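# Open the narrow cabinet's top drawer, close all others

## Task

Pull the uppermost drawer of the slim cabinet with three drawers fully open and leave it open. Every other drawer anywhere in the room must end fully closed. No cabinet may be moved much from where it stands. The robot must not tip over or finish leaning, or the task fails.

## Robot and tools

ROBOT. A Dexmate Vega: a three-wheeled mobile base, a torso that folds in a Z (hip, knee, waist joints), two 7-joint arms with two-finger grippers, and a head that pans and tilts. Cameras: head_camera (896x560 px), left_wrist_camera and right_wrist_camera (672x420 px, on the back of each hand). Seen from above the robot is 0.70 m long and 0.63 m wide (0.91 m with arms folded), and its front edge is 0.35 m ahead of the base origin. It starts in the torso preset stand (hip 0.469, knee 1.617, waist 1.048). Other presets: stand_high 0.78, 1.57, 0.44; lean_20 0.52, 1.05, 0.18; lean_45 0.52, 1.05, -0.26; low_lean_45 0, 0, -0.79 (fold the arms first). Chest forward lean equals knee - hip - waist.

FRAMES. Base frame: metres, origin on the floor at the point the base turns about, x forward, y left, z up. Chest, left_hand and right_hand are printed in it. A hand point sits between the fingers, 0.033 m short of the closed tips; fingers run along the hand's z, close along its y, and its camera side faces -x. The odometry frame is the base frame as it was at scene start; base_odometry counts wheel turns only, so slip looks like travel. Heading is radians, positive to the left.

MOVE. One action per call, with optional cameras (list of head_camera, left_wrist_camera, right_wrist_camera or all; [] for none) and blocking (true or omitted waits until everything rests; false returns in about 0.5 s while motion continues). An action is base and/or joints (optionally with speeds and min_time_s), or target alone (optionally with min_time_s). A move with no action just reports state and, by default, all images.
- base: an object with exactly one key, each a relative offset from where the base last measured itself. translate_m: metres, forward positive, -2 to 2. strafe_m: metres, left positive, -2 to 2 (heading may drift about 0.02 rad). rotate_rad: radians, counter-clockwise from above positive, -3.2 to 3.2. Front wheels first swivel toward a new direction (up to about 1.1 s).
- joints: an object mapping joint names to absolute angles in radians. Ranges: torso_hip_rad 0 to 1.57; torso_knee_rad 0 to 3.141; torso_waist_rad -1.57 to 1.57 (positive tips chest back); head_pan_rad -2.792 to 2.792 (positive left); head_tilt_rad and head_camera_tilt_rad about -1.48 to 1.48/1.378 (positive looks down). Arm joints per side: shoulder_pitch -3.041 to 3.041 (left positive lowers the arm, right negative lowers it); shoulder_yaw left -0.423 to 1.523, right -1.523 to 0.423; upper_arm_roll and forearm_roll -3.041 to 3.041; elbow -3.041 to 0.214 (0 straight, negative bends up); wrist_pitch -1.366 to 1.366 (left positive tips hand down, right negative); wrist_yaw left -1.348 to 1.087, right -1.087 to 1.348 (positive turns left); gripper 0 (closed) to 0.785 per finger. Folded arm, in key order shoulder_pitch, shoulder_yaw, upper_arm_roll, elbow, forearm_roll, wrist_pitch, wrist_yaw: left 1, 0.5, -0.6, -2.5, 0, -0.9, 0; right -1, -0.5, 0.6, -2.5, 0, 0.9, 0.
- target: an absolute pose for one hand in the base frame: side (left or right), x, y, z in metres (-3 to 3), pitch_deg (-30 to 95; 90 fingers down, 0 level), heading_deg (0 forward, positive counter-clockwise), roll_deg (default 0), angles -360 to 360; arm_speed 0.32 to 1.2 rad/s (default 0.32); line_only true to allow only a straight hand path. The robot must be at rest; it is refused while a previous move still runs. Only the robot itself is checked, not furniture. After short (part of ...) resend it.
- speeds: base top speeds per key: translate_m 0.04 to 0.5 m/s (default 0.3), strafe_m 0.04 to 0.3, rotate_rad 0.1 to 0.6 rad/s.
- min_time_s: 0.1 to 8 s, the shortest duration for arm and head motions.

OTHER TOOLS. wait {seconds 0 to 10, cameras}: lets time pass, returns early once earlier motion rests. stop {cameras}: brakes all running motion. zoom_image {camera, region [x0, y0, x1, y1] in pixels of that camera's latest image, at most 504 wide and tall}. finished_scene {scene}: ends the current scene; the drawers must stay as required without the robot.

RESULTS. base_status, joint_status, left_hand_status, right_hand_status report moving, done, reached (within 10 mm and 2 degrees), short (with the distance left), refused (with a reason), off_target (resting off target, maybe still pushing), stopped, contact_stop, time_out, not_followed (joint command not followed, with cause:), limit_stop_at_motor_heat, unfinished. on_its_own lists what the robot did unasked; earlier move shows a non-blocking move's progress. turned_by_wheels and turned_by_imu give rotation since the last result; an imu turn over 0.03 rad after a straight or sideways drive suggests the base hit something. base_tilt gives forward/right lean in degrees. Joint torques follow joint_positions order; Motor temperatures list each arm's joints; MOTOR HOT appears at 65 °C and an arm shuts down near 80 °C. If a move or wait is refused or an unrequested stop appears, the remaining move, wait and finished_scene calls in that reply are skipped.

CAUTIONS. The base keeps driving into furniture rather than stopping; drive and push drawers at default speed or slower. Don't tip the robot: avoid fast drives with the chest leaned forward and a load held out. Keep the arms from pressing on or hitting each other, fingers included. Avoid hard hits, slams, dropped parts and big forces on a gripper. Contact torque near the load limits (shoulders 141, upper_arm_roll and elbow 75.2, forearm and wrist joints 23.5 N m) causes a 10 s torque fault. After any stop, pull the arm away first so it doesn't keep pressing and heating. Arms unfolding near furniture can strike it and shove the robot.

Each tool is called after "Emit:" as name(argument=value, ...), one argument or row to a line, values as JSON.

## Session

Emit:
move(
)

Scene clock: 0.00 s.
Joint torques (N m): no reading
Motor temperatures (°C): left_arm=[31 31 31 26 40 35 41] | right_arm=[30 27 33 31 36 36 33]
base_odometry: x=+0.000 y=+0.000 heading=+0.000
turned_by_wheels: +0.000
turned_by_imu: +0.000
base_tilt: forward=+0.0 right=+0.8
base_status: not commanded
joint_positions: torso_hip_rad=+0.469 torso_knee_rad=+1.617 torso_waist_rad=+1.048 left_shoulder_pitch_rad=+2.217 left_shoulder_yaw_rad=-0.014 left_upper_arm_roll_rad=-0.004 left_elbow_rad=-1.080 left_forearm_roll_rad=+0.010 left_wrist_pitch_rad=-0.495 left_wrist_yaw_rad=-0.006 left_gripper_rad=+0.005 right_shoulder_pitch_rad=-2.194 right_shoulder_yaw_rad=-0.002 right_upper_arm_roll_rad=+0.006 right_elbow_rad=-1.112 right_forearm_roll_rad=+0.018 right_wrist_pitch_rad=+0.493 right_wrist_yaw_rad=-0.008 right_gripper_rad=+0.005 head_pan_rad=+0.000 head_tilt_rad=+0.000 head_camera_tilt_rad=+0.000
joint_status: not commanded
chest: x=-0.0111 y=+0.0000 z=+1.4155 quat_wxyz=(+0.999, +0.000, +0.050, +0.000) (m; base frame)
left_hand: x=+0.1501 y=+0.2220 z=+0.6144 quat_wxyz=(+0.402, -0.001, +0.915, -0.004) pitch_deg=+42.6 heading_deg=-0.5 roll_deg=-0.7 back=up (m; base frame)
right_hand: x=+0.1852 y=-0.2398 z=+0.6293 quat_wxyz=(+0.427, +0.011, +0.904, -0.007) pitch_deg=+39.4 heading_deg=-1.6 roll_deg=-0.3 back=up (m; base frame)
pictures: head_camera, left_wrist_camera, right_wrist_camera

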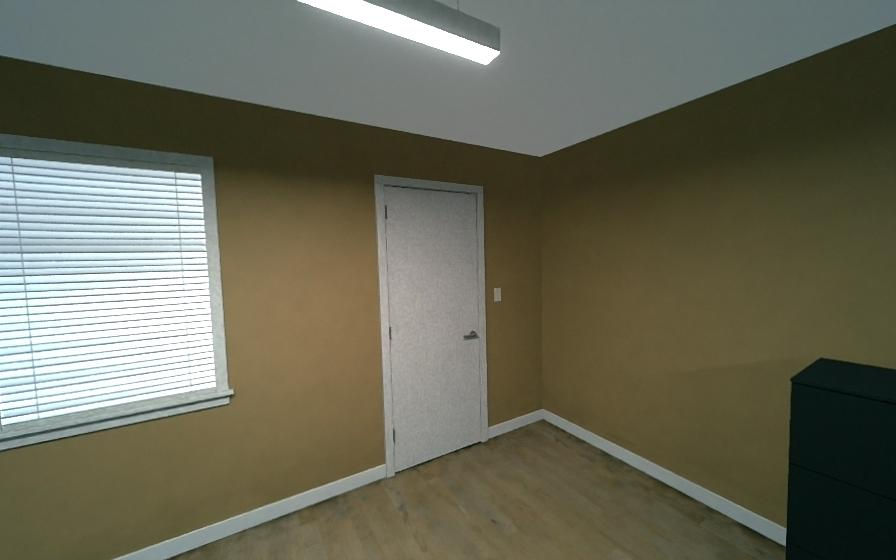

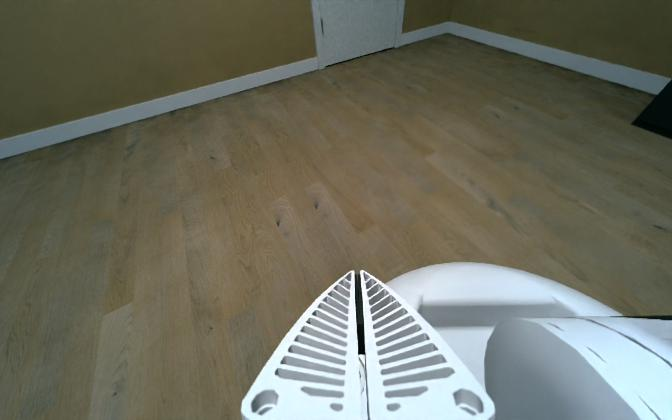

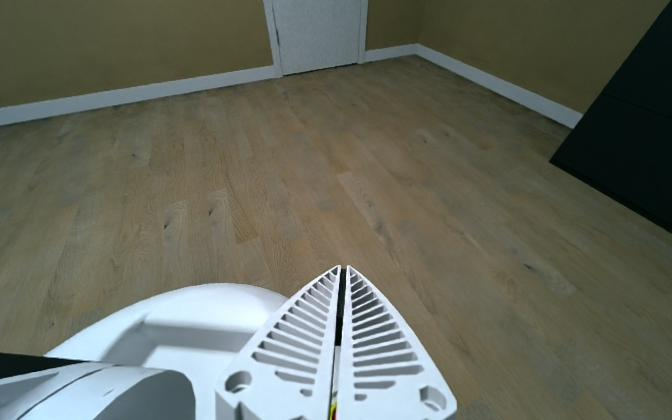

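Emit:
move(
  joints={"head_pan_rad": -1.2, "head_camera_tilt_rad": 0.35},
  cameras=["head_camera"],
)

Emit:
move(
  joints={"head_pan_rad": -2.5},
  cameras=["head_camera"],
)

Emit:
move(
  joints={"head_pan_rad": 1.5},
  cameras=["head_camera"],
)

Emit:
move(
  joints={"head_pan_rad": 2.7},
  cameras=["head_camera"],
)

Scene clock: 1.77 s.
Joint torques (N m): left_arm=[4.09 -0.12 -0.44 -2.12 0.2 -1.23 -0.13] | right_arm=[-5.01 -0.9 0.57 -2.21 0.11 2.32 0.03]
move: done
base_odometry: x=+0.000 y=+0.000 heading=+0.000
turned_by_wheels: +0.000
turned_by_imu: +0.000
base_tilt: forward=+0.0 right=+0.8
base_status: not commanded
joint_positions: torso_hip_rad=+0.469 torso_knee_rad=+1.617 torso_waist_rad=+1.048 left_shoulder_pitch_rad=+2.217 left_shoulder_yaw_rad=-0.014 left_upper_arm_roll_rad=-0.004 left_elbow_rad=-1.080 left_forearm_roll_rad=+0.010 left_wrist_pitch_rad=-0.495 left_wrist_yaw_rad=-0.006 left_gripper_rad=+0.005 right_shoulder_pitch_rad=-2.194 right_shoulder_yaw_rad=-0.002 right_upper_arm_roll_rad=+0.006 right_elbow_rad=-1.112 right_forearm_roll_rad=+0.018 right_wrist_pitch_rad=+0.493 right_wrist_yaw_rad=-0.008 right_gripper_rad=+0.005 head_pan_rad=-1.200 head_tilt_rad=+0.000 head_camera_tilt_rad=+0.350
joint_status: all done
chest: x=-0.0111 y=+0.0000 z=+1.4155 quat_wxyz=(+0.999, +0.000, +0.050, +0.000)
left_hand: x=+0.1501 y=+0.2220 z=+0.6144 quat_wxyz=(+0.402, -0.001, +0.915, -0.004) pitch_deg=+42.6 heading_deg=-0.5 roll_deg=-0.7 back=up
right_hand: x=+0.1852 y=-0.2398 z=+0.6293 quat_wxyz=(+0.427, +0.011, +0.904, -0.007) pitch_deg=+39.4 heading_deg=-1.6 roll_deg=-0.3 back=up

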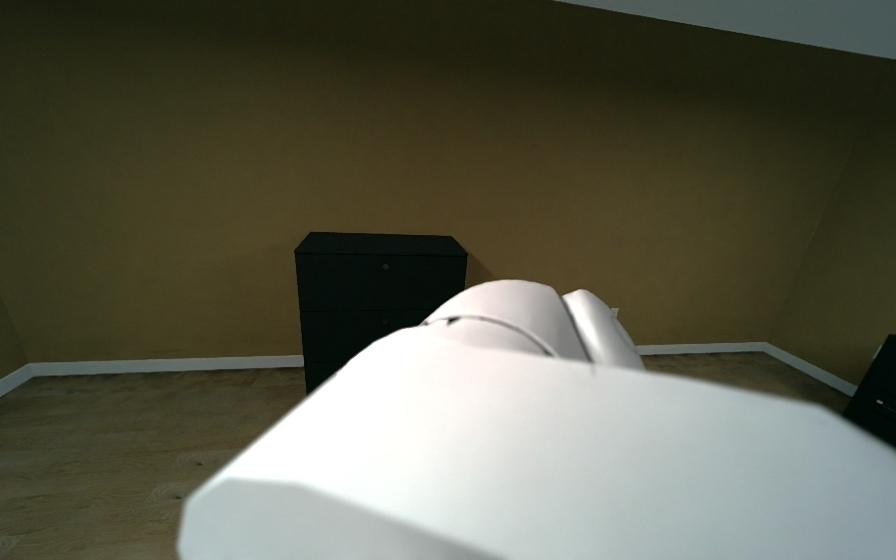

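Scene clock: 3.30 s.
Joint torques (N m): left_arm=[4.01 -0.35 -0.41 -2.28 0.16 -1.18 -0.12] | right_arm=[-4.94 -0.83 0.51 -2.23 0.09 2.3 0.06]
move: done
base_odometry: x=+0.000 y=+0.000 heading=+0.000
turned_by_wheels: +0.000
turned_by_imu: +0.000
base_tilt: forward=+0.0 right=+0.7
base_status: not commanded
joint_positions: torso_hip_rad=+0.469 torso_knee_rad=+1.617 torso_waist_rad=+1.048 left_shoulder_pitch_rad=+2.217 left_shoulder_yaw_rad=-0.014 left_upper_arm_roll_rad=-0.004 left_elbow_rad=-1.080 left_forearm_roll_rad=+0.010 left_wrist_pitch_rad=-0.495 left_wrist_yaw_rad=-0.006 left_gripper_rad=+0.005 right_shoulder_pitch_rad=-2.194 right_shoulder_yaw_rad=-0.002 right_upper_arm_roll_rad=+0.006 right_elbow_rad=-1.112 right_forearm_roll_rad=+0.018 right_wrist_pitch_rad=+0.493 right_wrist_yaw_rad=-0.008 right_gripper_rad=+0.005 head_pan_rad=-2.500 head_tilt_rad=+0.000 head_camera_tilt_rad=+0.350
joint_status: all done
chest: x=-0.0111 y=+0.0000 z=+1.4155 quat_wxyz=(+0.999, +0.000, +0.050, +0.000)
left_hand: x=+0.1501 y=+0.2220 z=+0.6144 quat_wxyz=(+0.402, -0.001, +0.915, -0.004) pitch_deg=+42.6 heading_deg=-0.5 roll_deg=-0.7 back=up
right_hand: x=+0.1852 y=-0.2398 z=+0.6293 quat_wxyz=(+0.427, +0.011, +0.904, -0.007) pitch_deg=+39.4 heading_deg=-1.6 roll_deg=-0.3 back=up

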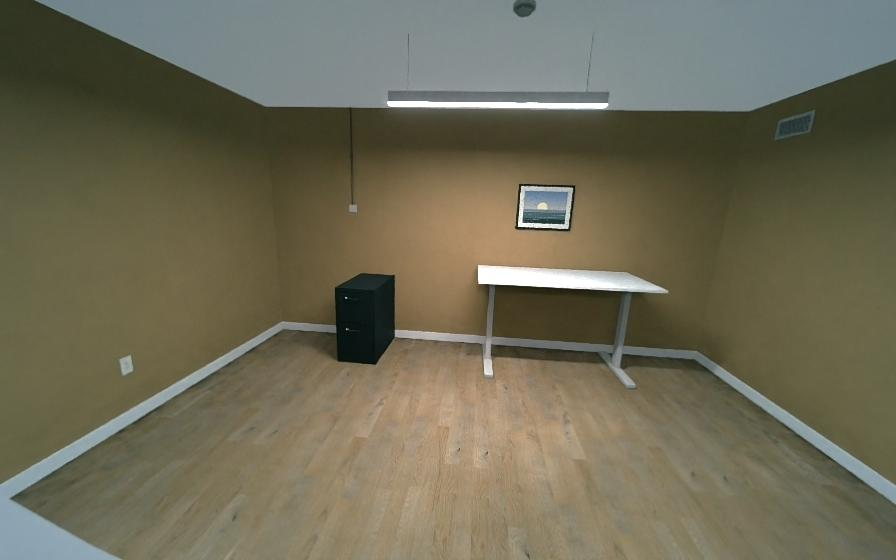

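Scene clock: 6.63 s.
Joint torques (N m): left_arm=[4.62 -0.43 -0.42 -2.4 0.15 -1.08 -0.13] | right_arm=[-5.07 -1.06 0.48 -2.18 0.11 2.26 0.07]
move: done
base_odometry: x=+0.000 y=+0.000 heading=+0.000
turned_by_wheels: +0.000
turned_by_imu: +0.000
base_tilt: forward=+0.0 right=+0.8
base_status: not commanded
joint_positions: torso_hip_rad=+0.469 torso_knee_rad=+1.617 torso_waist_rad=+1.048 left_shoulder_pitch_rad=+2.217 left_shoulder_yaw_rad=-0.014 left_upper_arm_roll_rad=-0.004 left_elbow_rad=-1.080 left_forearm_roll_rad=+0.010 left_wrist_pitch_rad=-0.495 left_wrist_yaw_rad=-0.006 left_gripper_rad=+0.005 right_shoulder_pitch_rad=-2.194 right_shoulder_yaw_rad=-0.002 right_upper_arm_roll_rad=+0.006 right_elbow_rad=-1.112 right_forearm_roll_rad=+0.018 right_wrist_pitch_rad=+0.493 right_wrist_yaw_rad=-0.008 right_gripper_rad=+0.005 head_pan_rad=+1.500 head_tilt_rad=+0.000 head_camera_tilt_rad=+0.350
joint_status: all done
chest: x=-0.0111 y=+0.0000 z=+1.4155 quat_wxyz=(+0.999, +0.000, +0.050, +0.000)
left_hand: x=+0.1501 y=+0.2220 z=+0.6144 quat_wxyz=(+0.402, -0.001, +0.915, -0.004) pitch_deg=+42.6 heading_deg=-0.5 roll_deg=-0.7 back=up
right_hand: x=+0.1852 y=-0.2398 z=+0.6293 quat_wxyz=(+0.427, +0.011, +0.904, -0.007) pitch_deg=+39.4 heading_deg=-1.6 roll_deg=-0.3 back=up

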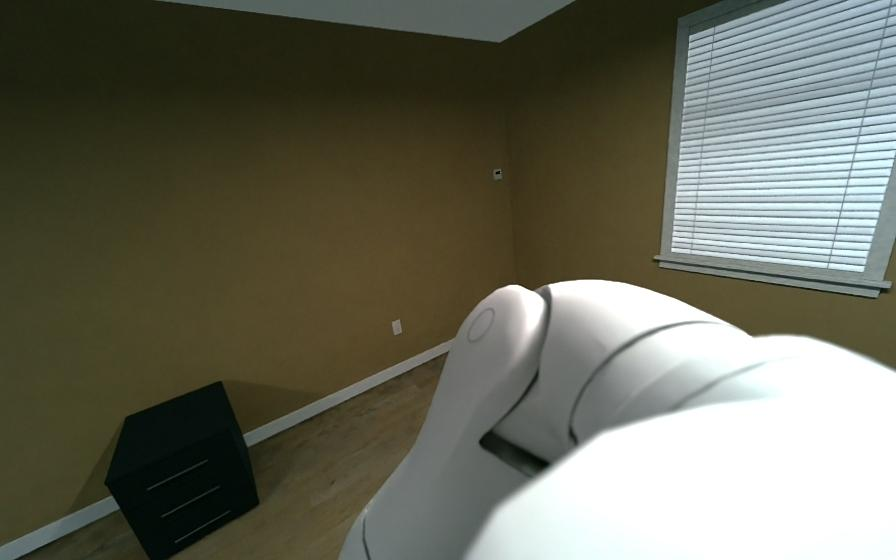

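Scene clock: 8.10 s.
Joint torques (N m): left_arm=[4.8 -0.43 -0.43 -2.3 0.14 -1.08 -0.16] | right_arm=[-5.4 -0.81 0.41 -2.17 0.11 2.2 0.09]
move: done
base_odometry: x=+0.000 y=+0.000 heading=+0.000
turned_by_wheels: +0.000
turned_by_imu: +0.000
base_tilt: forward=+0.1 right=+0.8
base_status: not commanded
joint_positions: torso_hip_rad=+0.469 torso_knee_rad=+1.617 torso_waist_rad=+1.048 left_shoulder_pitch_rad=+2.217 left_shoulder_yaw_rad=-0.014 left_upper_arm_roll_rad=-0.004 left_elbow_rad=-1.080 left_forearm_roll_rad=+0.010 left_wrist_pitch_rad=-0.495 left_wrist_yaw_rad=-0.006 left_gripper_rad=+0.005 right_shoulder_pitch_rad=-2.194 right_shoulder_yaw_rad=-0.002 right_upper_arm_roll_rad=+0.006 right_elbow_rad=-1.112 right_forearm_roll_rad=+0.018 right_wrist_pitch_rad=+0.493 right_wrist_yaw_rad=-0.008 right_gripper_rad=+0.005 head_pan_rad=+2.700 head_tilt_rad=+0.000 head_camera_tilt_rad=+0.350
joint_status: all done
chest: x=-0.0111 y=+0.0000 z=+1.4155 quat_wxyz=(+0.999, +0.000, +0.050, +0.000)
left_hand: x=+0.1501 y=+0.2220 z=+0.6144 quat_wxyz=(+0.402, -0.001, +0.915, -0.004) pitch_deg=+42.6 heading_deg=-0.5 roll_deg=-0.7 back=up
right_hand: x=+0.1852 y=-0.2398 z=+0.6293 quat_wxyz=(+0.427, +0.011, +0.904, -0.007) pitch_deg=+39.4 heading_deg=-1.6 roll_deg=-0.3 back=up

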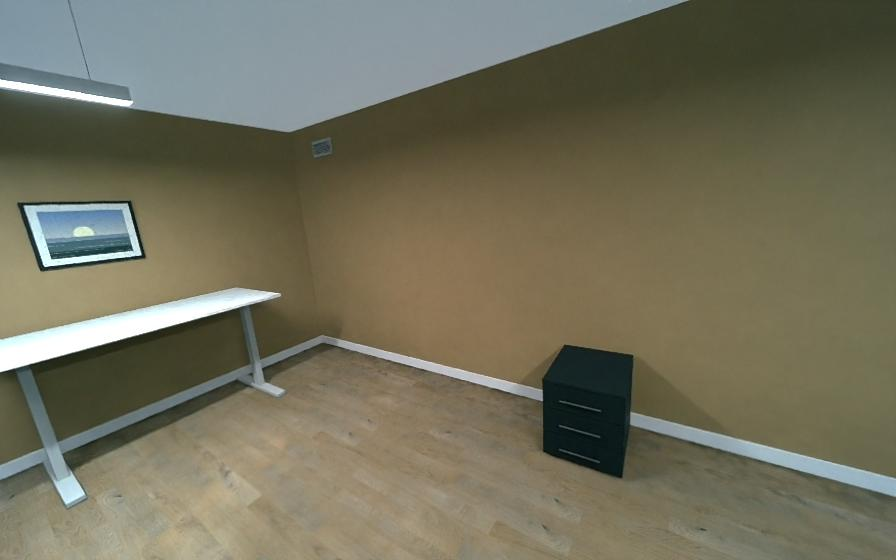

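Emit:
move(
  base={"rotate_rad": 2.27},
  joints={"head_pan_rad": 0, "head_camera_tilt_rad": 0.6},
  cameras=["head_camera"],
)

Scene clock: 14.27 s.
Joint torques (N m): left_arm=[4.71 -0.33 -0.46 -2.17 0.16 -1.18 -0.14] | right_arm=[-4.88 -0.44 0.29 -1.85 0.16 2.17 0.11]
move: done
base_odometry: x=+0.003 y=-0.001 heading=+2.277
turned_by_wheels: +2.277
turned_by_imu: +2.265
base_tilt: forward=+0.1 right=+0.7
base_status: done
joint_positions: torso_hip_rad=+0.469 torso_knee_rad=+1.617 torso_waist_rad=+1.048 left_shoulder_pitch_rad=+2.217 left_shoulder_yaw_rad=-0.014 left_upper_arm_roll_rad=-0.004 left_elbow_rad=-1.080 left_forearm_roll_rad=+0.010 left_wrist_pitch_rad=-0.495 left_wrist_yaw_rad=-0.006 left_gripper_rad=+0.005 right_shoulder_pitch_rad=-2.194 right_shoulder_yaw_rad=-0.002 right_upper_arm_roll_rad=+0.006 right_elbow_rad=-1.112 right_forearm_roll_rad=+0.018 right_wrist_pitch_rad=+0.493 right_wrist_yaw_rad=-0.008 right_gripper_rad=+0.005 head_pan_rad=+0.000 head_tilt_rad=+0.000 head_camera_tilt_rad=+0.600
joint_status: all done
chest: x=-0.0111 y=+0.0000 z=+1.4155 quat_wxyz=(+0.999, +0.000, +0.050, +0.000)
left_hand: x=+0.1501 y=+0.2220 z=+0.6144 quat_wxyz=(+0.402, -0.001, +0.915, -0.004) pitch_deg=+42.6 heading_deg=-0.5 roll_deg=-0.7 back=up
right_hand: x=+0.1852 y=-0.2398 z=+0.6293 quat_wxyz=(+0.427, +0.011, +0.904, -0.007) pitch_deg=+39.4 heading_deg=-1.6 roll_deg=-0.3 back=up

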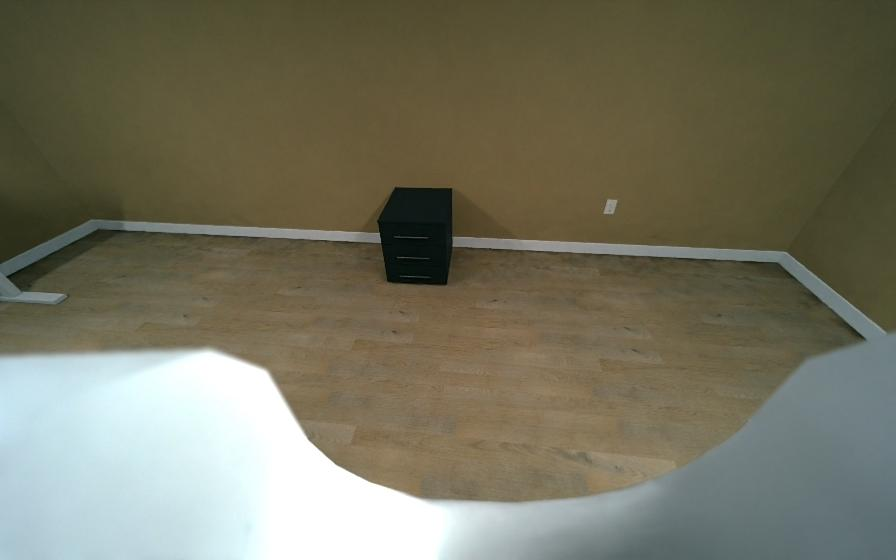

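Emit:
zoom_image(
  camera="head_camera",
  region=[340, 170, 500, 300],
)

Scaled by 3.150 from the camera's image (finer frame: 960x600).

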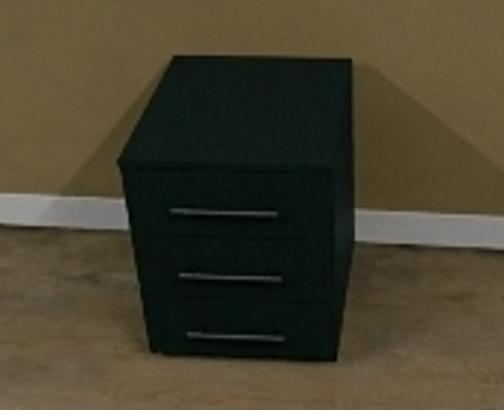

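Emit:
move(
  base={"rotate_rad": -0.055},
  joints={"torso_hip_rad": 0.2, "torso_knee_rad": 1.0, "torso_waist_rad": 0.7},
  cameras=["head_camera"],
)

Emit:
move(
  base={"translate_m": 0.8},
  cameras=["head_camera"],
)

Emit:
zoom_image(
  camera="head_camera",
  region=[250, 150, 600, 450],
)

Scene clock: 18.73 s.
Joint torques (N m): left_arm=[4.56 -0.21 -0.68 -1.97 0.18 -1.43 -0.01] | right_arm=[-4.98 -0.6 0.25 -1.97 0.16 2.41 0.1]
move: done
base_odometry: x=+0.003 y=-0.001 heading=+2.222
turned_by_wheels: -0.055
turned_by_imu: -0.054
base_tilt: forward=+0.0 right=+0.8
base_status: done
joint_positions: torso_hip_rad=+0.200 torso_knee_rad=+1.000 torso_waist_rad=+0.700 left_shoulder_pitch_rad=+2.217 left_shoulder_yaw_rad=-0.014 left_upper_arm_roll_rad=-0.004 left_elbow_rad=-1.080 left_forearm_roll_rad=+0.010 left_wrist_pitch_rad=-0.495 left_wrist_yaw_rad=-0.006 left_gripper_rad=+0.005 right_shoulder_pitch_rad=-2.194 right_shoulder_yaw_rad=-0.002 right_upper_arm_roll_rad=+0.006 right_elbow_rad=-1.112 right_forearm_roll_rad=+0.018 right_wrist_pitch_rad=+0.493 right_wrist_yaw_rad=-0.008 right_gripper_rad=+0.005 head_pan_rad=+0.000 head_tilt_rad=+0.000 head_camera_tilt_rad=+0.600
joint_status: all done
chest: x=-0.0912 y=+0.0000 z=+1.2711 quat_wxyz=(+0.999, +0.000, +0.050, +0.000)
left_hand: x=+0.0701 y=+0.2220 z=+0.4700 quat_wxyz=(+0.402, -0.001, +0.915, -0.004) pitch_deg=+42.5 heading_deg=-0.5 roll_deg=-0.7 back=up
right_hand: x=+0.1052 y=-0.2398 z=+0.4850 quat_wxyz=(+0.427, +0.011, +0.904, -0.007) pitch_deg=+39.4 heading_deg=-1.6 roll_deg=-0.3 back=up

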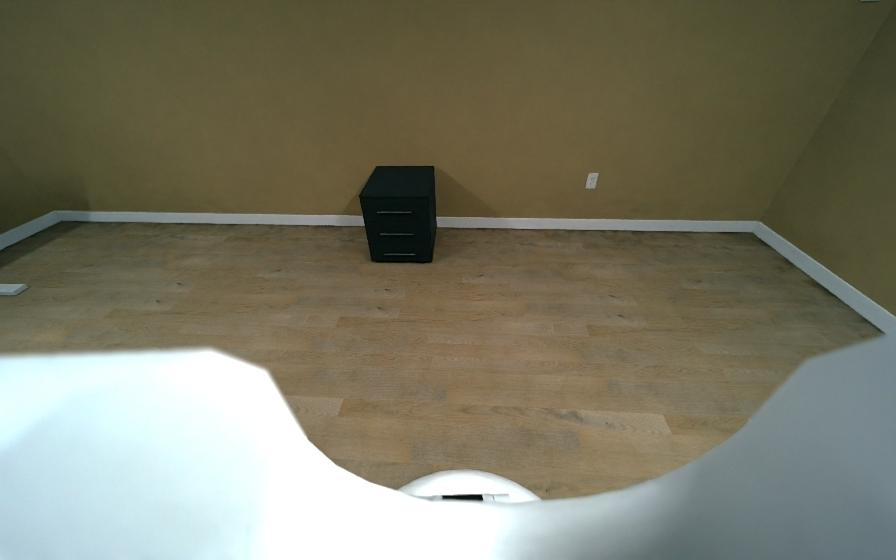

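Scene clock: 23.23 s.
Joint torques (N m): left_arm=[4.72 -0.25 -0.68 -1.71 0.23 -1.74 0.03] | right_arm=[-4.5 -0.83 0.35 -1.94 0.18 2.41 0.12]
move: done
base_odometry: x=-0.483 y=+0.635 heading=+2.223
turned_by_wheels: +0.001
turned_by_imu: +0.001
base_tilt: forward=+0.0 right=+0.8
base_status: done
joint_positions: torso_hip_rad=+0.200 torso_knee_rad=+1.000 torso_waist_rad=+0.700 left_shoulder_pitch_rad=+2.217 left_shoulder_yaw_rad=-0.014 left_upper_arm_roll_rad=-0.004 left_elbow_rad=-1.080 left_forearm_roll_rad=+0.010 left_wrist_pitch_rad=-0.495 left_wrist_yaw_rad=-0.006 left_gripper_rad=+0.005 right_shoulder_pitch_rad=-2.194 right_shoulder_yaw_rad=-0.002 right_upper_arm_roll_rad=+0.006 right_elbow_rad=-1.112 right_forearm_roll_rad=+0.018 right_wrist_pitch_rad=+0.493 right_wrist_yaw_rad=-0.008 right_gripper_rad=+0.005 head_pan_rad=+0.000 head_tilt_rad=+0.000 head_camera_tilt_rad=+0.600
joint_status: not commanded
chest: x=-0.0911 y=+0.0000 z=+1.2711 quat_wxyz=(+0.999, +0.000, +0.050, +0.000)
left_hand: x=+0.0701 y=+0.2220 z=+0.4700 quat_wxyz=(+0.402, -0.001, +0.915, -0.004) pitch_deg=+42.6 heading_deg=-0.5 roll_deg=-0.7 back=up
right_hand: x=+0.1052 y=-0.2398 z=+0.4850 quat_wxyz=(+0.427, +0.011, +0.904, -0.007) pitch_deg=+39.4 heading_deg=-1.6 roll_deg=-0.3 back=up

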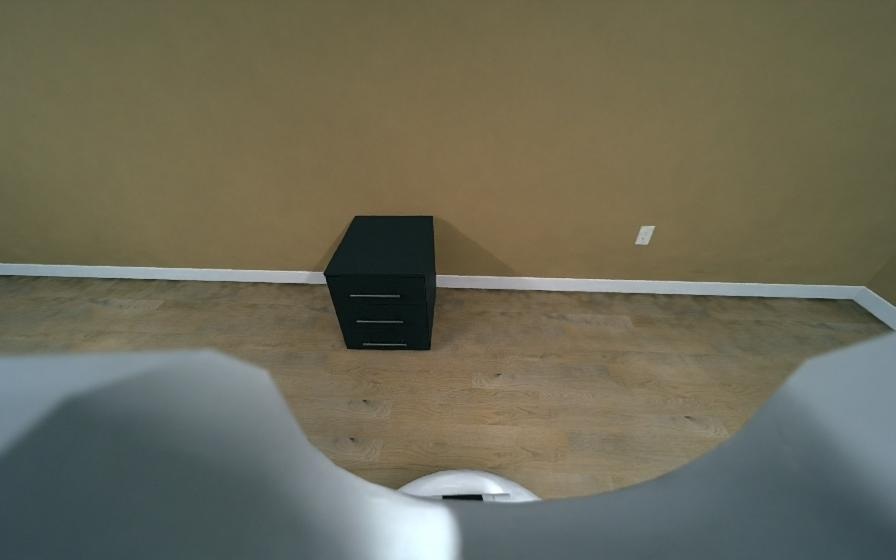

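Scaled by 1.440 from the camera's image (finer frame: 960x600).

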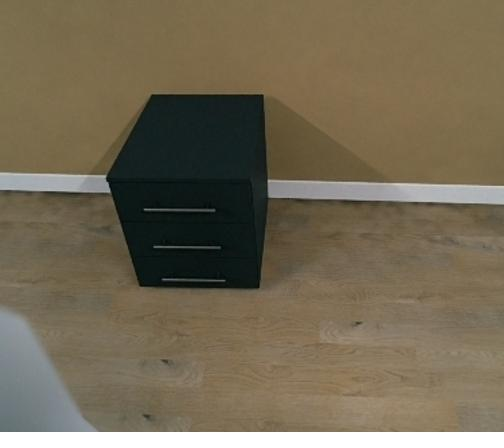

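Emit:
move(
  base={"strafe_m": 0.13},
  joints={"right_shoulder_pitch_rad": -1, "right_shoulder_yaw_rad": -0.5, "right_upper_arm_roll_rad": 0.6, "right_elbow_rad": -2.5, "right_forearm_roll_rad": 0, "right_wrist_pitch_rad": 0.9, "right_wrist_yaw_rad": 0},
)

Emit:
move(
  target={"side": "left", "x": 0.4, "y": 0.22, "z": 0.75, "pitch_deg": 0, "heading_deg": 0, "roll_deg": -90, "arm_speed": 0.6},
)

Emit:
move(
  base={"translate_m": 0.25},
  joints={"torso_hip_rad": 0, "torso_knee_rad": 0.5, "torso_waist_rad": 0.2, "left_gripper_rad": 0.3, "head_camera_tilt_rad": 0.5},
  cameras=["all"],
)

Scene clock: 31.23 s.
Joint torques (N m): left_arm=[5.34 -1.45 -0.61 -1.85 0.25 -1.98 0.12] | right_arm=[21.28 -7.26 5.39 0.73 0.1 -1.62 0.22]
move: done
base_odometry: x=-0.585 y=+0.556 heading=+2.226
turned_by_wheels: +0.004
turned_by_imu: +0.006
base_tilt: forward=+0.0 right=+0.8
base_status: done
joint_positions: torso_hip_rad=+0.200 torso_knee_rad=+1.000 torso_waist_rad=+0.700 left_shoulder_pitch_rad=+2.217 left_shoulder_yaw_rad=-0.014 left_upper_arm_roll_rad=-0.004 left_elbow_rad=-1.080 left_forearm_roll_rad=+0.010 left_wrist_pitch_rad=-0.495 left_wrist_yaw_rad=-0.006 left_gripper_rad=+0.005 right_shoulder_pitch_rad=-1.004 right_shoulder_yaw_rad=-0.498 right_upper_arm_roll_rad=+0.598 right_elbow_rad=-2.496 right_forearm_roll_rad=+0.000 right_wrist_pitch_rad=+0.899 right_wrist_yaw_rad=+0.000 right_gripper_rad=+0.005 head_pan_rad=+0.000 head_tilt_rad=+0.000 head_camera_tilt_rad=+0.600
joint_status: all done
chest: x=-0.0911 y=+0.0000 z=+1.2711 quat_wxyz=(+0.999, +0.000, +0.050, +0.000)
left_hand: x=+0.0701 y=+0.2220 z=+0.4700 quat_wxyz=(+0.402, -0.001, +0.915, -0.004) pitch_deg=+42.6 heading_deg=-0.5 roll_deg=-0.7 back=up
right_hand: x=-0.0846 y=-0.1730 z=+1.5558 quat_wxyz=(+0.841, -0.204, -0.394, -0.309) pitch_deg=-37.3 heading_deg=+132.5 roll_deg=+7.2 back=down
pictures: none

Scene clock: 31.53 s.
Joint torques (N m): left_arm=[5.54 -1.3 -0.69 -1.7 0.25 -1.96 0.14] | right_arm=[21.38 -7.12 5.22 0.52 0.1 -1.64 0.2]
move: refused
base_odometry: x=-0.585 y=+0.556 heading=+2.226
turned_by_wheels: +0.000
turned_by_imu: +0.000
base_tilt: forward=+0.1 right=+0.7
base_status: not commanded
joint_positions: torso_hip_rad=+0.200 torso_knee_rad=+1.000 torso_waist_rad=+0.700 left_shoulder_pitch_rad=+2.217 left_shoulder_yaw_rad=-0.014 left_upper_arm_roll_rad=-0.004 left_elbow_rad=-1.080 left_forearm_roll_rad=+0.010 left_wrist_pitch_rad=-0.495 left_wrist_yaw_rad=-0.006 left_gripper_rad=+0.005 right_shoulder_pitch_rad=-1.002 right_shoulder_yaw_rad=-0.499 right_upper_arm_roll_rad=+0.599 right_elbow_rad=-2.498 right_forearm_roll_rad=+0.000 right_wrist_pitch_rad=+0.899 right_wrist_yaw_rad=+0.000 right_gripper_rad=+0.005 head_pan_rad=+0.000 head_tilt_rad=+0.000 head_camera_tilt_rad=+0.600
joint_status: not commanded
chest: x=-0.0911 y=+0.0000 z=+1.2711 quat_wxyz=(+0.999, +0.000, +0.050, +0.000)
left_hand: x=+0.0701 y=+0.2220 z=+0.4700 quat_wxyz=(+0.402, -0.001, +0.915, -0.004) pitch_deg=+42.6 heading_deg=-0.5 roll_deg=-0.7 back=up
left_hand_status: refused: the arm stands too near the robot already: the left finger within 1.6 cm of the base (limit 2.0). Nothing moved. Move it clear with "joints".
right_hand: x=-0.0861 y=-0.1721 z=+1.5550 quat_wxyz=(+0.840, -0.204, -0.396, -0.309) pitch_deg=-37.0 heading_deg=+132.5 roll_deg=+7.1 back=down
pictures: none

not run: a stop that you did not command came earlier in this reply.

Emit:
move(
  joints={"left_shoulder_pitch_rad": 1.9, "left_elbow_rad": -1.6, "left_shoulder_yaw_rad": 0.15},
)

Emit:
move(
  target={"side": "left", "x": 0.4, "y": 0.22, "z": 0.75, "pitch_deg": 0, "heading_deg": 0, "roll_deg": -90, "arm_speed": 0.6},
)

Emit:
move(
  base={"translate_m": 0.25},
  joints={"torso_hip_rad": 0, "torso_knee_rad": 0.5, "torso_waist_rad": 0.2, "left_gripper_rad": 0.3, "head_camera_tilt_rad": 0.5},
  cameras=["all"],
)

Scene clock: 34.97 s.
Joint torques (N m): left_arm=[-12.06 2.89 -2.47 -6.73 0.07 -2.5 0.22] | right_arm=[21.57 -7.15 4.95 0.53 0.11 -1.67 0.17]
move: done
base_odometry: x=-0.585 y=+0.556 heading=+2.226
turned_by_wheels: +0.000
turned_by_imu: +0.000
base_tilt: forward=+0.0 right=+0.7
base_status: not commanded
joint_positions: torso_hip_rad=+0.200 torso_knee_rad=+1.000 torso_waist_rad=+0.700 left_shoulder_pitch_rad=+1.903 left_shoulder_yaw_rad=+0.149 left_upper_arm_roll_rad=-0.004 left_elbow_rad=-1.596 left_forearm_roll_rad=+0.010 left_wrist_pitch_rad=-0.495 left_wrist_yaw_rad=-0.006 left_gripper_rad=+0.005 right_shoulder_pitch_rad=-1.000 right_shoulder_yaw_rad=-0.500 right_upper_arm_roll_rad=+0.600 right_elbow_rad=-2.500 right_forearm_roll_rad=+0.000 right_wrist_pitch_rad=+0.900 right_wrist_yaw_rad=+0.000 right_gripper_rad=+0.005 head_pan_rad=+0.000 head_tilt_rad=+0.000 head_camera_tilt_rad=+0.600
joint_status: all done
chest: x=-0.0911 y=+0.0000 z=+1.2711 quat_wxyz=(+0.999, +0.000, +0.050, +0.000)
left_hand: x=+0.4446 y=+0.2463 z=+0.8476 quat_wxyz=(+0.735, +0.077, +0.673, +0.024) pitch_deg=-4.7 heading_deg=-4.6 roll_deg=+8.4 back=up
right_hand: x=-0.0875 y=-0.1713 z=+1.5543 quat_wxyz=(+0.839, -0.205, -0.398, -0.310) pitch_deg=-36.8 heading_deg=+132.5 roll_deg=+7.0 back=down
pictures: none

Scene clock: 39.17 s.
Joint torques (N m): left_arm=[-10.47 -3.35 1.07 -5.05 0.76 -0.15 1.37] | right_arm=[21.23 -7.95 4.92 0.52 0.1 -1.94 0.11]
move: done
base_odometry: x=-0.585 y=+0.556 heading=+2.226
turned_by_wheels: +0.000
turned_by_imu: +0.000
base_tilt: forward=+0.0 right=+0.7
base_status: not commanded
joint_positions: torso_hip_rad=+0.200 torso_knee_rad=+1.000 torso_waist_rad=+0.700 left_shoulder_pitch_rad=+1.929 left_shoulder_yaw_rad=+0.150 left_upper_arm_roll_rad=+0.185 left_elbow_rad=-1.495 left_forearm_roll_rad=+1.401 left_wrist_pitch_rad=+0.169 left_wrist_yaw_rad=+0.561 left_gripper_rad=+0.005 right_shoulder_pitch_rad=-1.000 right_shoulder_yaw_rad=-0.500 right_upper_arm_roll_rad=+0.600 right_elbow_rad=-2.500 right_forearm_roll_rad=+0.000 right_wrist_pitch_rad=+0.900 right_wrist_yaw_rad=+0.000 right_gripper_rad=+0.005 head_pan_rad=+0.000 head_tilt_rad=+0.000 head_camera_tilt_rad=+0.600
joint_status: not commanded
chest: x=-0.0911 y=+0.0000 z=+1.2711 quat_wxyz=(+0.999, +0.000, +0.050, +0.000)
left_hand: x=+0.4000 y=+0.2203 z=+0.7497 quat_wxyz=(+0.501, +0.499, +0.501, +0.499) pitch_deg=+0.1 heading_deg=+0.0 roll_deg=+89.8
left_hand_status: reached (straight line, planned for 2.7 s): 0 mm and 0.3 deg off.
right_hand: x=-0.0875 y=-0.1713 z=+1.5543 quat_wxyz=(+0.839, -0.205, -0.398, -0.310) pitch_deg=-36.8 heading_deg=+132.5 roll_deg=+7.0 back=down
pictures: none

Scene clock: 42.30 s.
Joint torques (N m): left_arm=[-4.15 -3.05 1.47 -4.3 0.74 -0.28 1.32] | right_arm=[19.57 -7.73 5.47 -0.11 0.44 -1.75 -0.31]
move: done
base_odometry: x=-0.738 y=+0.754 heading=+2.226
turned_by_wheels: -0.001
turned_by_imu: -0.002
base_tilt: forward=+0.0 right=+0.8
base_status: done
joint_positions: torso_hip_rad=+0.001 torso_knee_rad=+0.500 torso_waist_rad=+0.200 left_shoulder_pitch_rad=+1.929 left_shoulder_yaw_rad=+0.149 left_upper_arm_roll_rad=+0.186 left_elbow_rad=-1.494 left_forearm_roll_rad=+1.405 left_wrist_pitch_rad=+0.172 left_wrist_yaw_rad=+0.562 left_gripper_rad=+0.300 right_shoulder_pitch_rad=-1.000 right_shoulder_yaw_rad=-0.500 right_upper_arm_roll_rad=+0.600 right_elbow_rad=-2.500 right_forearm_roll_rad=+0.000 right_wrist_pitch_rad=+0.900 right_wrist_yaw_rad=+0.000 right_gripper_rad=+0.005 head_pan_rad=+0.000 head_tilt_rad=+0.000 head_camera_tilt_rad=+0.500
joint_status: all done
chest: x=-0.0748 y=+0.0000 z=+1.1089 quat_wxyz=(+0.989, +0.000, +0.149, +0.000)
left_hand: x=+0.3032 y=+0.2202 z=+0.5006 quat_wxyz=(+0.448, +0.547, +0.547, +0.448) pitch_deg=+11.5 heading_deg=+0.0 roll_deg=-90.0
right_hand: x=-0.0153 y=-0.1712 z=+1.3857 quat_wxyz=(+0.874, -0.235, -0.313, -0.288) pitch_deg=-44.0 heading_deg=+124.9 roll_deg=+18.7 back=down
pictures: head_camera, left_wrist_camera, right_wrist_camera

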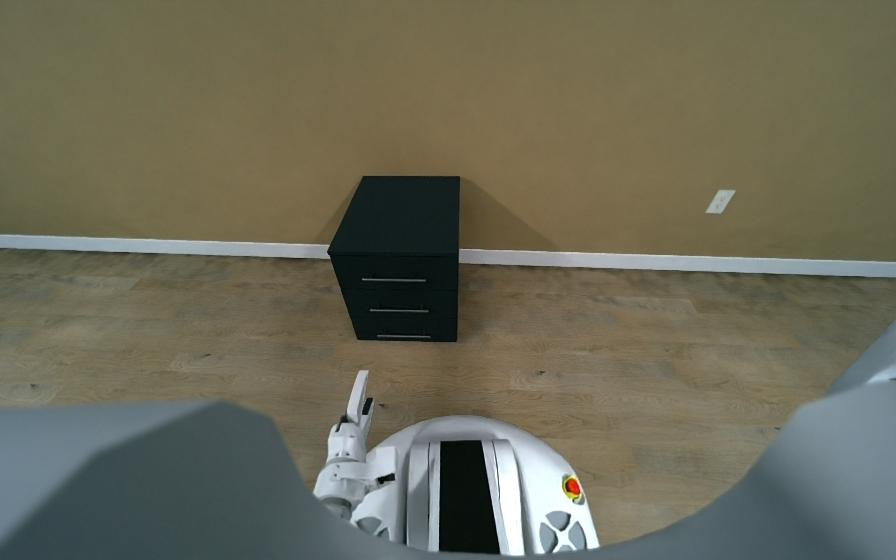

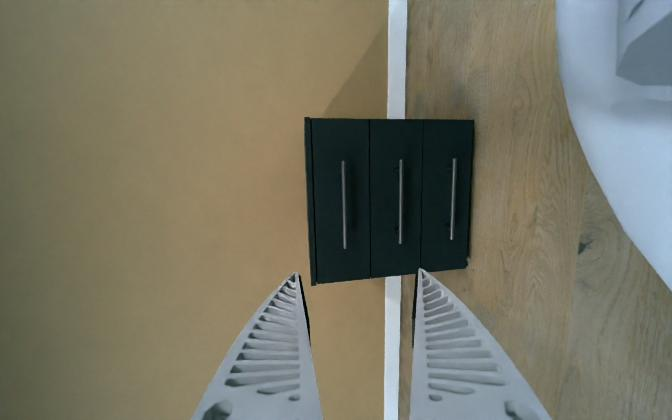

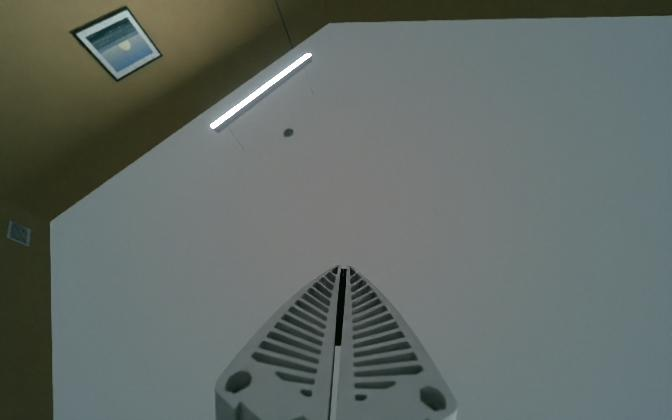

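Emit:
move(
  target={"side": "left", "x": 0.55, "y": 0.21, "z": 0.44, "pitch_deg": 0, "heading_deg": 0, "roll_deg": -90, "arm_speed": 0.6},
  cameras=["left_wrist_camera", "head_camera"],
)

Emit:
zoom_image(
  camera="head_camera",
  region=[250, 150, 550, 450],
)

Scene clock: 43.83 s.
Joint torques (N m): left_arm=[-4.18 -3.29 1.44 -4.26 0.69 -0.23 1.32] | right_arm=[19.6 -7.78 5.45 -0.15 0.44 -1.87 -0.33]
move: refused
base_odometry: x=-0.738 y=+0.754 heading=+2.226
turned_by_wheels: +0.000
turned_by_imu: +0.000
base_tilt: forward=+0.0 right=+0.7
base_status: not commanded
joint_positions: torso_hip_rad=+0.001 torso_knee_rad=+0.500 torso_waist_rad=+0.200 left_shoulder_pitch_rad=+1.929 left_shoulder_yaw_rad=+0.149 left_upper_arm_roll_rad=+0.186 left_elbow_rad=-1.494 left_forearm_roll_rad=+1.405 left_wrist_pitch_rad=+0.172 left_wrist_yaw_rad=+0.562 left_gripper_rad=+0.300 right_shoulder_pitch_rad=-1.000 right_shoulder_yaw_rad=-0.500 right_upper_arm_roll_rad=+0.600 right_elbow_rad=-2.500 right_forearm_roll_rad=+0.000 right_wrist_pitch_rad=+0.900 right_wrist_yaw_rad=+0.000 right_gripper_rad=+0.005 head_pan_rad=+0.000 head_tilt_rad=+0.000 head_camera_tilt_rad=+0.500
joint_status: not commanded
chest: x=-0.0748 y=+0.0000 z=+1.1089 quat_wxyz=(+0.989, +0.000, +0.149, +0.000)
left_hand: x=+0.3032 y=+0.2202 z=+0.5006 quat_wxyz=(+0.448, +0.547, +0.547, +0.448) pitch_deg=+11.5 heading_deg=+0.0 roll_deg=-90.0
left_hand_status: refused: no posture of the arm gets there (out of reach): the closest leaves the hand 6.4 cm and 2 deg from the pose. Nothing moved.
right_hand: x=-0.0153 y=-0.1712 z=+1.3857 quat_wxyz=(+0.874, -0.235, -0.313, -0.288) pitch_deg=-44.0 heading_deg=+124.9 roll_deg=+18.7 back=down
pictures: head_camera, left_wrist_camera

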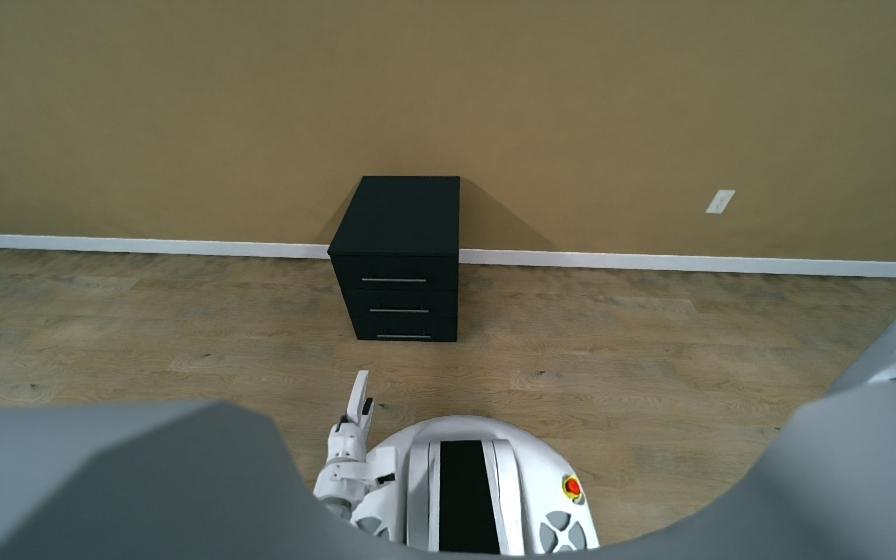

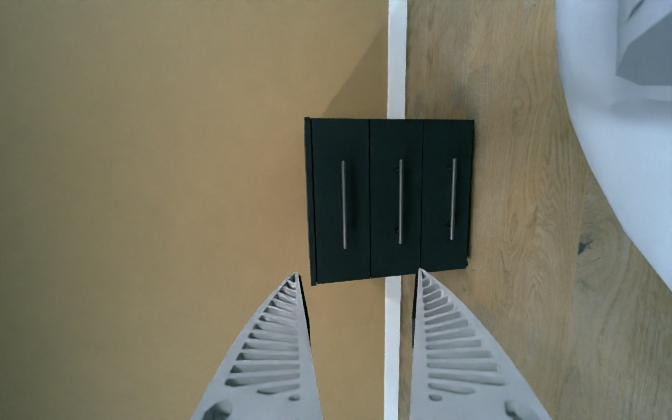

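Scaled by 1.680 from the camera's image (finer frame: 960x600).

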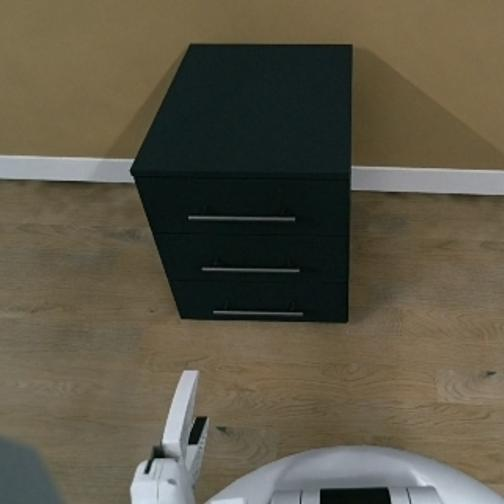

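Emit:
move(
  joints={"torso_hip_rad": 0, "torso_knee_rad": 0.5, "torso_waist_rad": 0.0, "head_camera_tilt_rad": 0.4},
)

Emit:
move(
  target={"side": "left", "x": 0.53, "y": 0.21, "z": 0.44, "pitch_deg": 0, "heading_deg": 0, "roll_deg": -90, "arm_speed": 0.6},
  cameras=["left_wrist_camera", "head_camera"],
)

Emit:
zoom_image(
  camera="head_camera",
  region=[250, 150, 550, 450],
)

Scene clock: 46.23 s.
Joint torques (N m): left_arm=[0.69 -3.22 1.79 -3.28 0.71 -0.34 1.2] | right_arm=[18.32 -8.49 6.25 -0.97 0.61 -1.73 -0.52]
move: done
base_odometry: x=-0.738 y=+0.754 heading=+2.226
turned_by_wheels: +0.000
turned_by_imu: +0.000
base_tilt: forward=+0.0 right=+0.7
base_status: not commanded
joint_positions: torso_hip_rad=+0.001 torso_knee_rad=+0.500 torso_waist_rad=+0.000 left_shoulder_pitch_rad=+1.929 left_shoulder_yaw_rad=+0.149 left_upper_arm_roll_rad=+0.186 left_elbow_rad=-1.494 left_forearm_roll_rad=+1.405 left_wrist_pitch_rad=+0.172 left_wrist_yaw_rad=+0.562 left_gripper_rad=+0.300 right_shoulder_pitch_rad=-1.000 right_shoulder_yaw_rad=-0.500 right_upper_arm_roll_rad=+0.600 right_elbow_rad=-2.500 right_forearm_roll_rad=+0.000 right_wrist_pitch_rad=+0.900 right_wrist_yaw_rad=+0.000 right_gripper_rad=+0.005 head_pan_rad=+0.000 head_tilt_rad=+0.000 head_camera_tilt_rad=+0.400
joint_status: all done
chest: x=+0.0116 y=+0.0000 z=+1.0851 quat_wxyz=(+0.969, +0.000, +0.247, +0.000)
left_hand: x=+0.2613 y=+0.2201 z=+0.4140 quat_wxyz=(+0.391, +0.589, +0.589, +0.391) pitch_deg=+22.9 heading_deg=+0.0 roll_deg=-90.0
right_hand: x=+0.1250 y=-0.1712 z=+1.3446 quat_wxyz=(+0.901, -0.262, -0.224, -0.263) pitch_deg=-49.7 heading_deg=+114.2 roll_deg=+33.2 back=down
pictures: none

Scene clock: 46.53 s.
Joint torques (N m): left_arm=[0.99 -2.83 1.76 -3.36 0.69 -0.33 1.21] | right_arm=[18.12 -8.43 6.23 -0.94 0.61 -1.77 -0.52]
move: refused
base_odometry: x=-0.738 y=+0.754 heading=+2.226
turned_by_wheels: +0.000
turned_by_imu: +0.000
base_tilt: forward=+0.1 right=+0.7
base_status: not commanded
joint_positions: torso_hip_rad=+0.001 torso_knee_rad=+0.500 torso_waist_rad=+0.000 left_shoulder_pitch_rad=+1.929 left_shoulder_yaw_rad=+0.149 left_upper_arm_roll_rad=+0.186 left_elbow_rad=-1.494 left_forearm_roll_rad=+1.405 left_wrist_pitch_rad=+0.172 left_wrist_yaw_rad=+0.562 left_gripper_rad=+0.300 right_shoulder_pitch_rad=-1.000 right_shoulder_yaw_rad=-0.500 right_upper_arm_roll_rad=+0.600 right_elbow_rad=-2.500 right_forearm_roll_rad=+0.000 right_wrist_pitch_rad=+0.900 right_wrist_yaw_rad=+0.000 right_gripper_rad=+0.005 head_pan_rad=+0.000 head_tilt_rad=+0.000 head_camera_tilt_rad=+0.400
joint_status: not commanded
chest: x=+0.0116 y=+0.0000 z=+1.0851 quat_wxyz=(+0.969, +0.000, +0.247, +0.000)
left_hand: x=+0.2613 y=+0.2201 z=+0.4140 quat_wxyz=(+0.391, +0.589, +0.589, +0.391) pitch_deg=+22.9 heading_deg=+0.0 roll_deg=-90.0
left_hand_status: refused: the arm stands too near the robot already: the left finger into the base, as the model's coarse spheres have them (needs 2.0 cm clear). Nothing moved. Move it clear with "joints".
right_hand: x=+0.1250 y=-0.1712 z=+1.3446 quat_wxyz=(+0.901, -0.262, -0.224, -0.263) pitch_deg=-49.7 heading_deg=+114.2 roll_deg=+33.2 back=down
pictures: head_camera, left_wrist_camera

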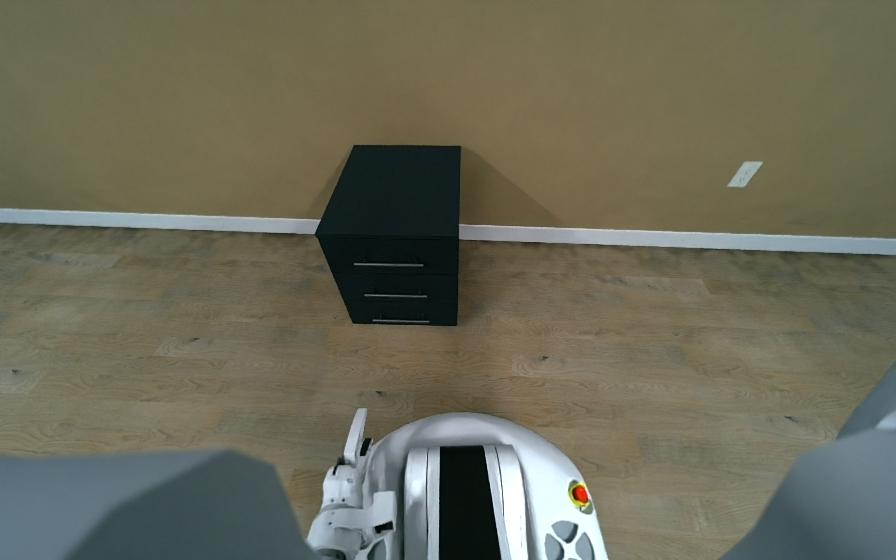

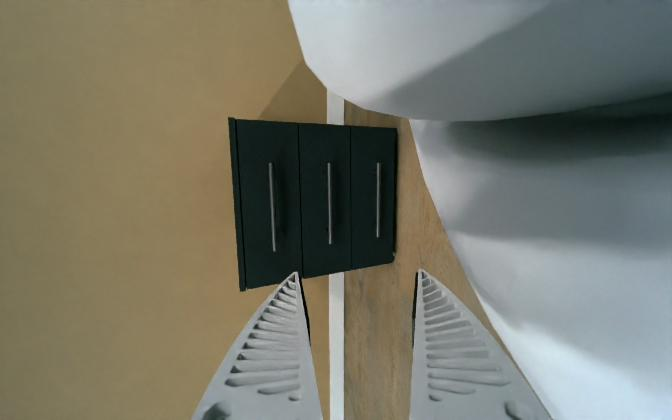

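Scaled by 1.680 from the camera's image (finer frame: 960x600).

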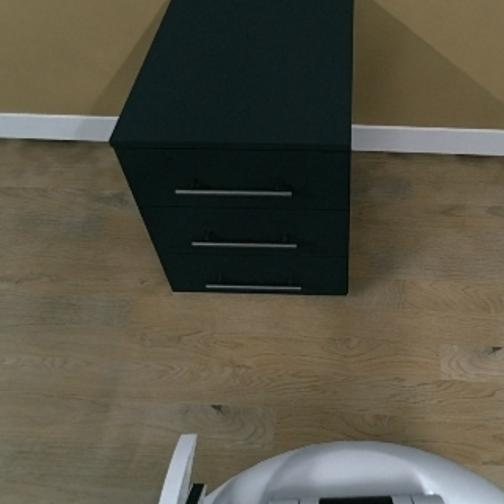

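Emit:
move(
  joints={"left_shoulder_pitch_rad": 1.5},
)

Emit:
move(
  target={"side": "left", "x": 0.53, "y": 0.21, "z": 0.44, "pitch_deg": 0, "heading_deg": 0, "roll_deg": -90, "arm_speed": 0.6},
  cameras=["left_wrist_camera", "head_camera"],
)

Emit:
zoom_image(
  camera="head_camera",
  region=[250, 150, 550, 450],
)

Scene clock: 49.77 s.
Joint torques (N m): left_arm=[-10.85 -2.58 0.59 -5.19 0.69 -0.06 1.25] | right_arm=[18.26 -8.22 6.3 -1.05 0.64 -1.46 -0.49]
move: done
base_odometry: x=-0.738 y=+0.754 heading=+2.226
turned_by_wheels: +0.000
turned_by_imu: +0.000
base_tilt: forward=+0.0 right=+0.7
base_status: not commanded
joint_positions: torso_hip_rad=+0.001 torso_knee_rad=+0.500 torso_waist_rad=+0.000 left_shoulder_pitch_rad=+1.504 left_shoulder_yaw_rad=+0.149 left_upper_arm_roll_rad=+0.186 left_elbow_rad=-1.494 left_forearm_roll_rad=+1.405 left_wrist_pitch_rad=+0.172 left_wrist_yaw_rad=+0.562 left_gripper_rad=+0.300 right_shoulder_pitch_rad=-1.000 right_shoulder_yaw_rad=-0.500 right_upper_arm_roll_rad=+0.600 right_elbow_rad=-2.500 right_forearm_roll_rad=+0.000 right_wrist_pitch_rad=+0.900 right_wrist_yaw_rad=+0.000 right_gripper_rad=+0.005 head_pan_rad=+0.000 head_tilt_rad=+0.000 head_camera_tilt_rad=+0.400
joint_status: all done
chest: x=+0.0116 y=+0.0000 z=+1.0851 quat_wxyz=(+0.969, +0.000, +0.247, +0.000)
left_hand: x=+0.5156 y=+0.2201 z=+0.5764 quat_wxyz=(+0.506, +0.494, +0.494, +0.506) pitch_deg=-1.4 heading_deg=+0.0 roll_deg=-90.0
right_hand: x=+0.1250 y=-0.1712 z=+1.3446 quat_wxyz=(+0.901, -0.262, -0.224, -0.263) pitch_deg=-49.7 heading_deg=+114.2 roll_deg=+33.2 back=down
pictures: none

Scene clock: 50.07 s.
Joint torques (N m): left_arm=[-10.8 -2.5 0.65 -5.2 0.7 0 1.26] | right_arm=[18.37 -8.42 6.26 -1.08 0.63 -1.53 -0.51]
move: refused
base_odometry: x=-0.738 y=+0.754 heading=+2.226
turned_by_wheels: +0.000
turned_by_imu: +0.000
base_tilt: forward=+0.1 right=+0.8
base_status: not commanded
joint_positions: torso_hip_rad=+0.001 torso_knee_rad=+0.500 torso_waist_rad=+0.000 left_shoulder_pitch_rad=+1.502 left_shoulder_yaw_rad=+0.149 left_upper_arm_roll_rad=+0.186 left_elbow_rad=-1.494 left_forearm_roll_rad=+1.405 left_wrist_pitch_rad=+0.172 left_wrist_yaw_rad=+0.562 left_gripper_rad=+0.300 right_shoulder_pitch_rad=-1.000 right_shoulder_yaw_rad=-0.500 right_upper_arm_roll_rad=+0.600 right_elbow_rad=-2.500 right_forearm_roll_rad=+0.000 right_wrist_pitch_rad=+0.900 right_wrist_yaw_rad=+0.000 right_gripper_rad=+0.005 head_pan_rad=+0.000 head_tilt_rad=+0.000 head_camera_tilt_rad=+0.400
joint_status: not commanded
chest: x=+0.0116 y=+0.0000 z=+1.0851 quat_wxyz=(+0.969, +0.000, +0.247, +0.000)
left_hand: x=+0.5166 y=+0.2201 z=+0.5774 quat_wxyz=(+0.507, +0.493, +0.493, +0.507) pitch_deg=-1.5 heading_deg=+0.0 roll_deg=-90.0
left_hand_status: refused: no posture of the arm gets there (out of reach): the closest leaves the hand 1.4 cm and 0 deg from the pose. Nothing moved.
right_hand: x=+0.1250 y=-0.1712 z=+1.3446 quat_wxyz=(+0.901, -0.262, -0.224, -0.263) pitch_deg=-49.7 heading_deg=+114.2 roll_deg=+33.2 back=down
pictures: head_camera, left_wrist_camera

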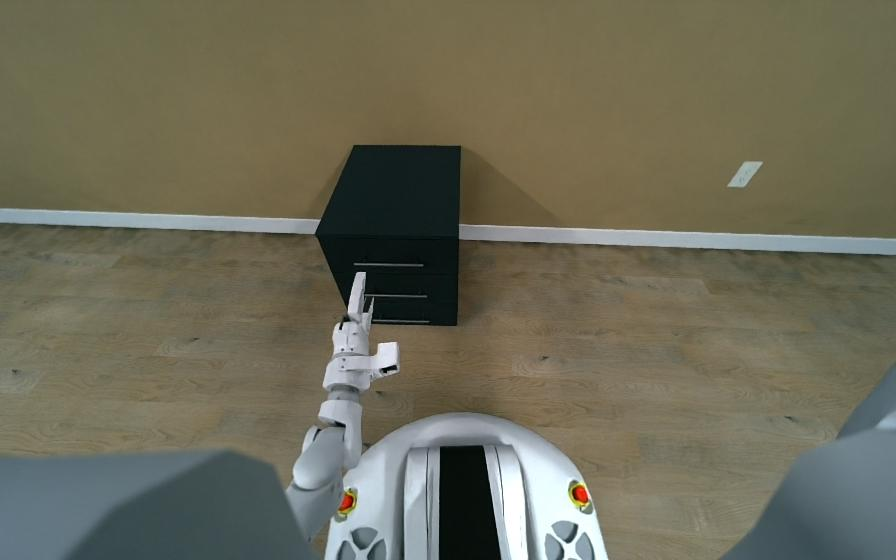

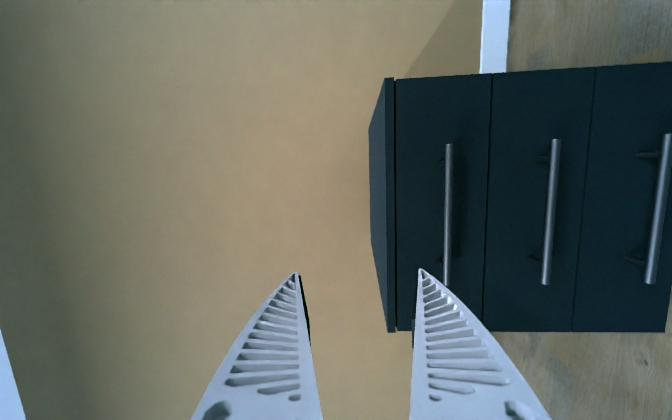

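Scaled by 1.680 from the camera's image (finer frame: 960x600).

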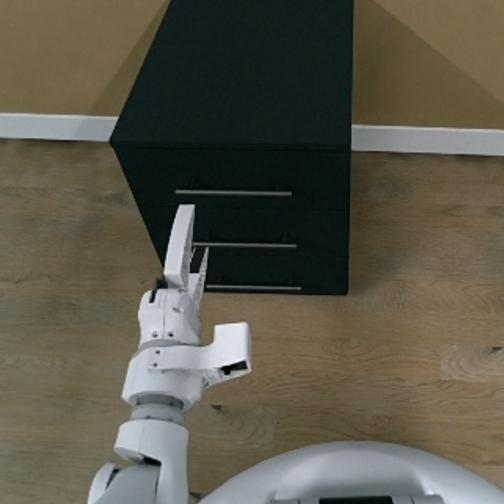

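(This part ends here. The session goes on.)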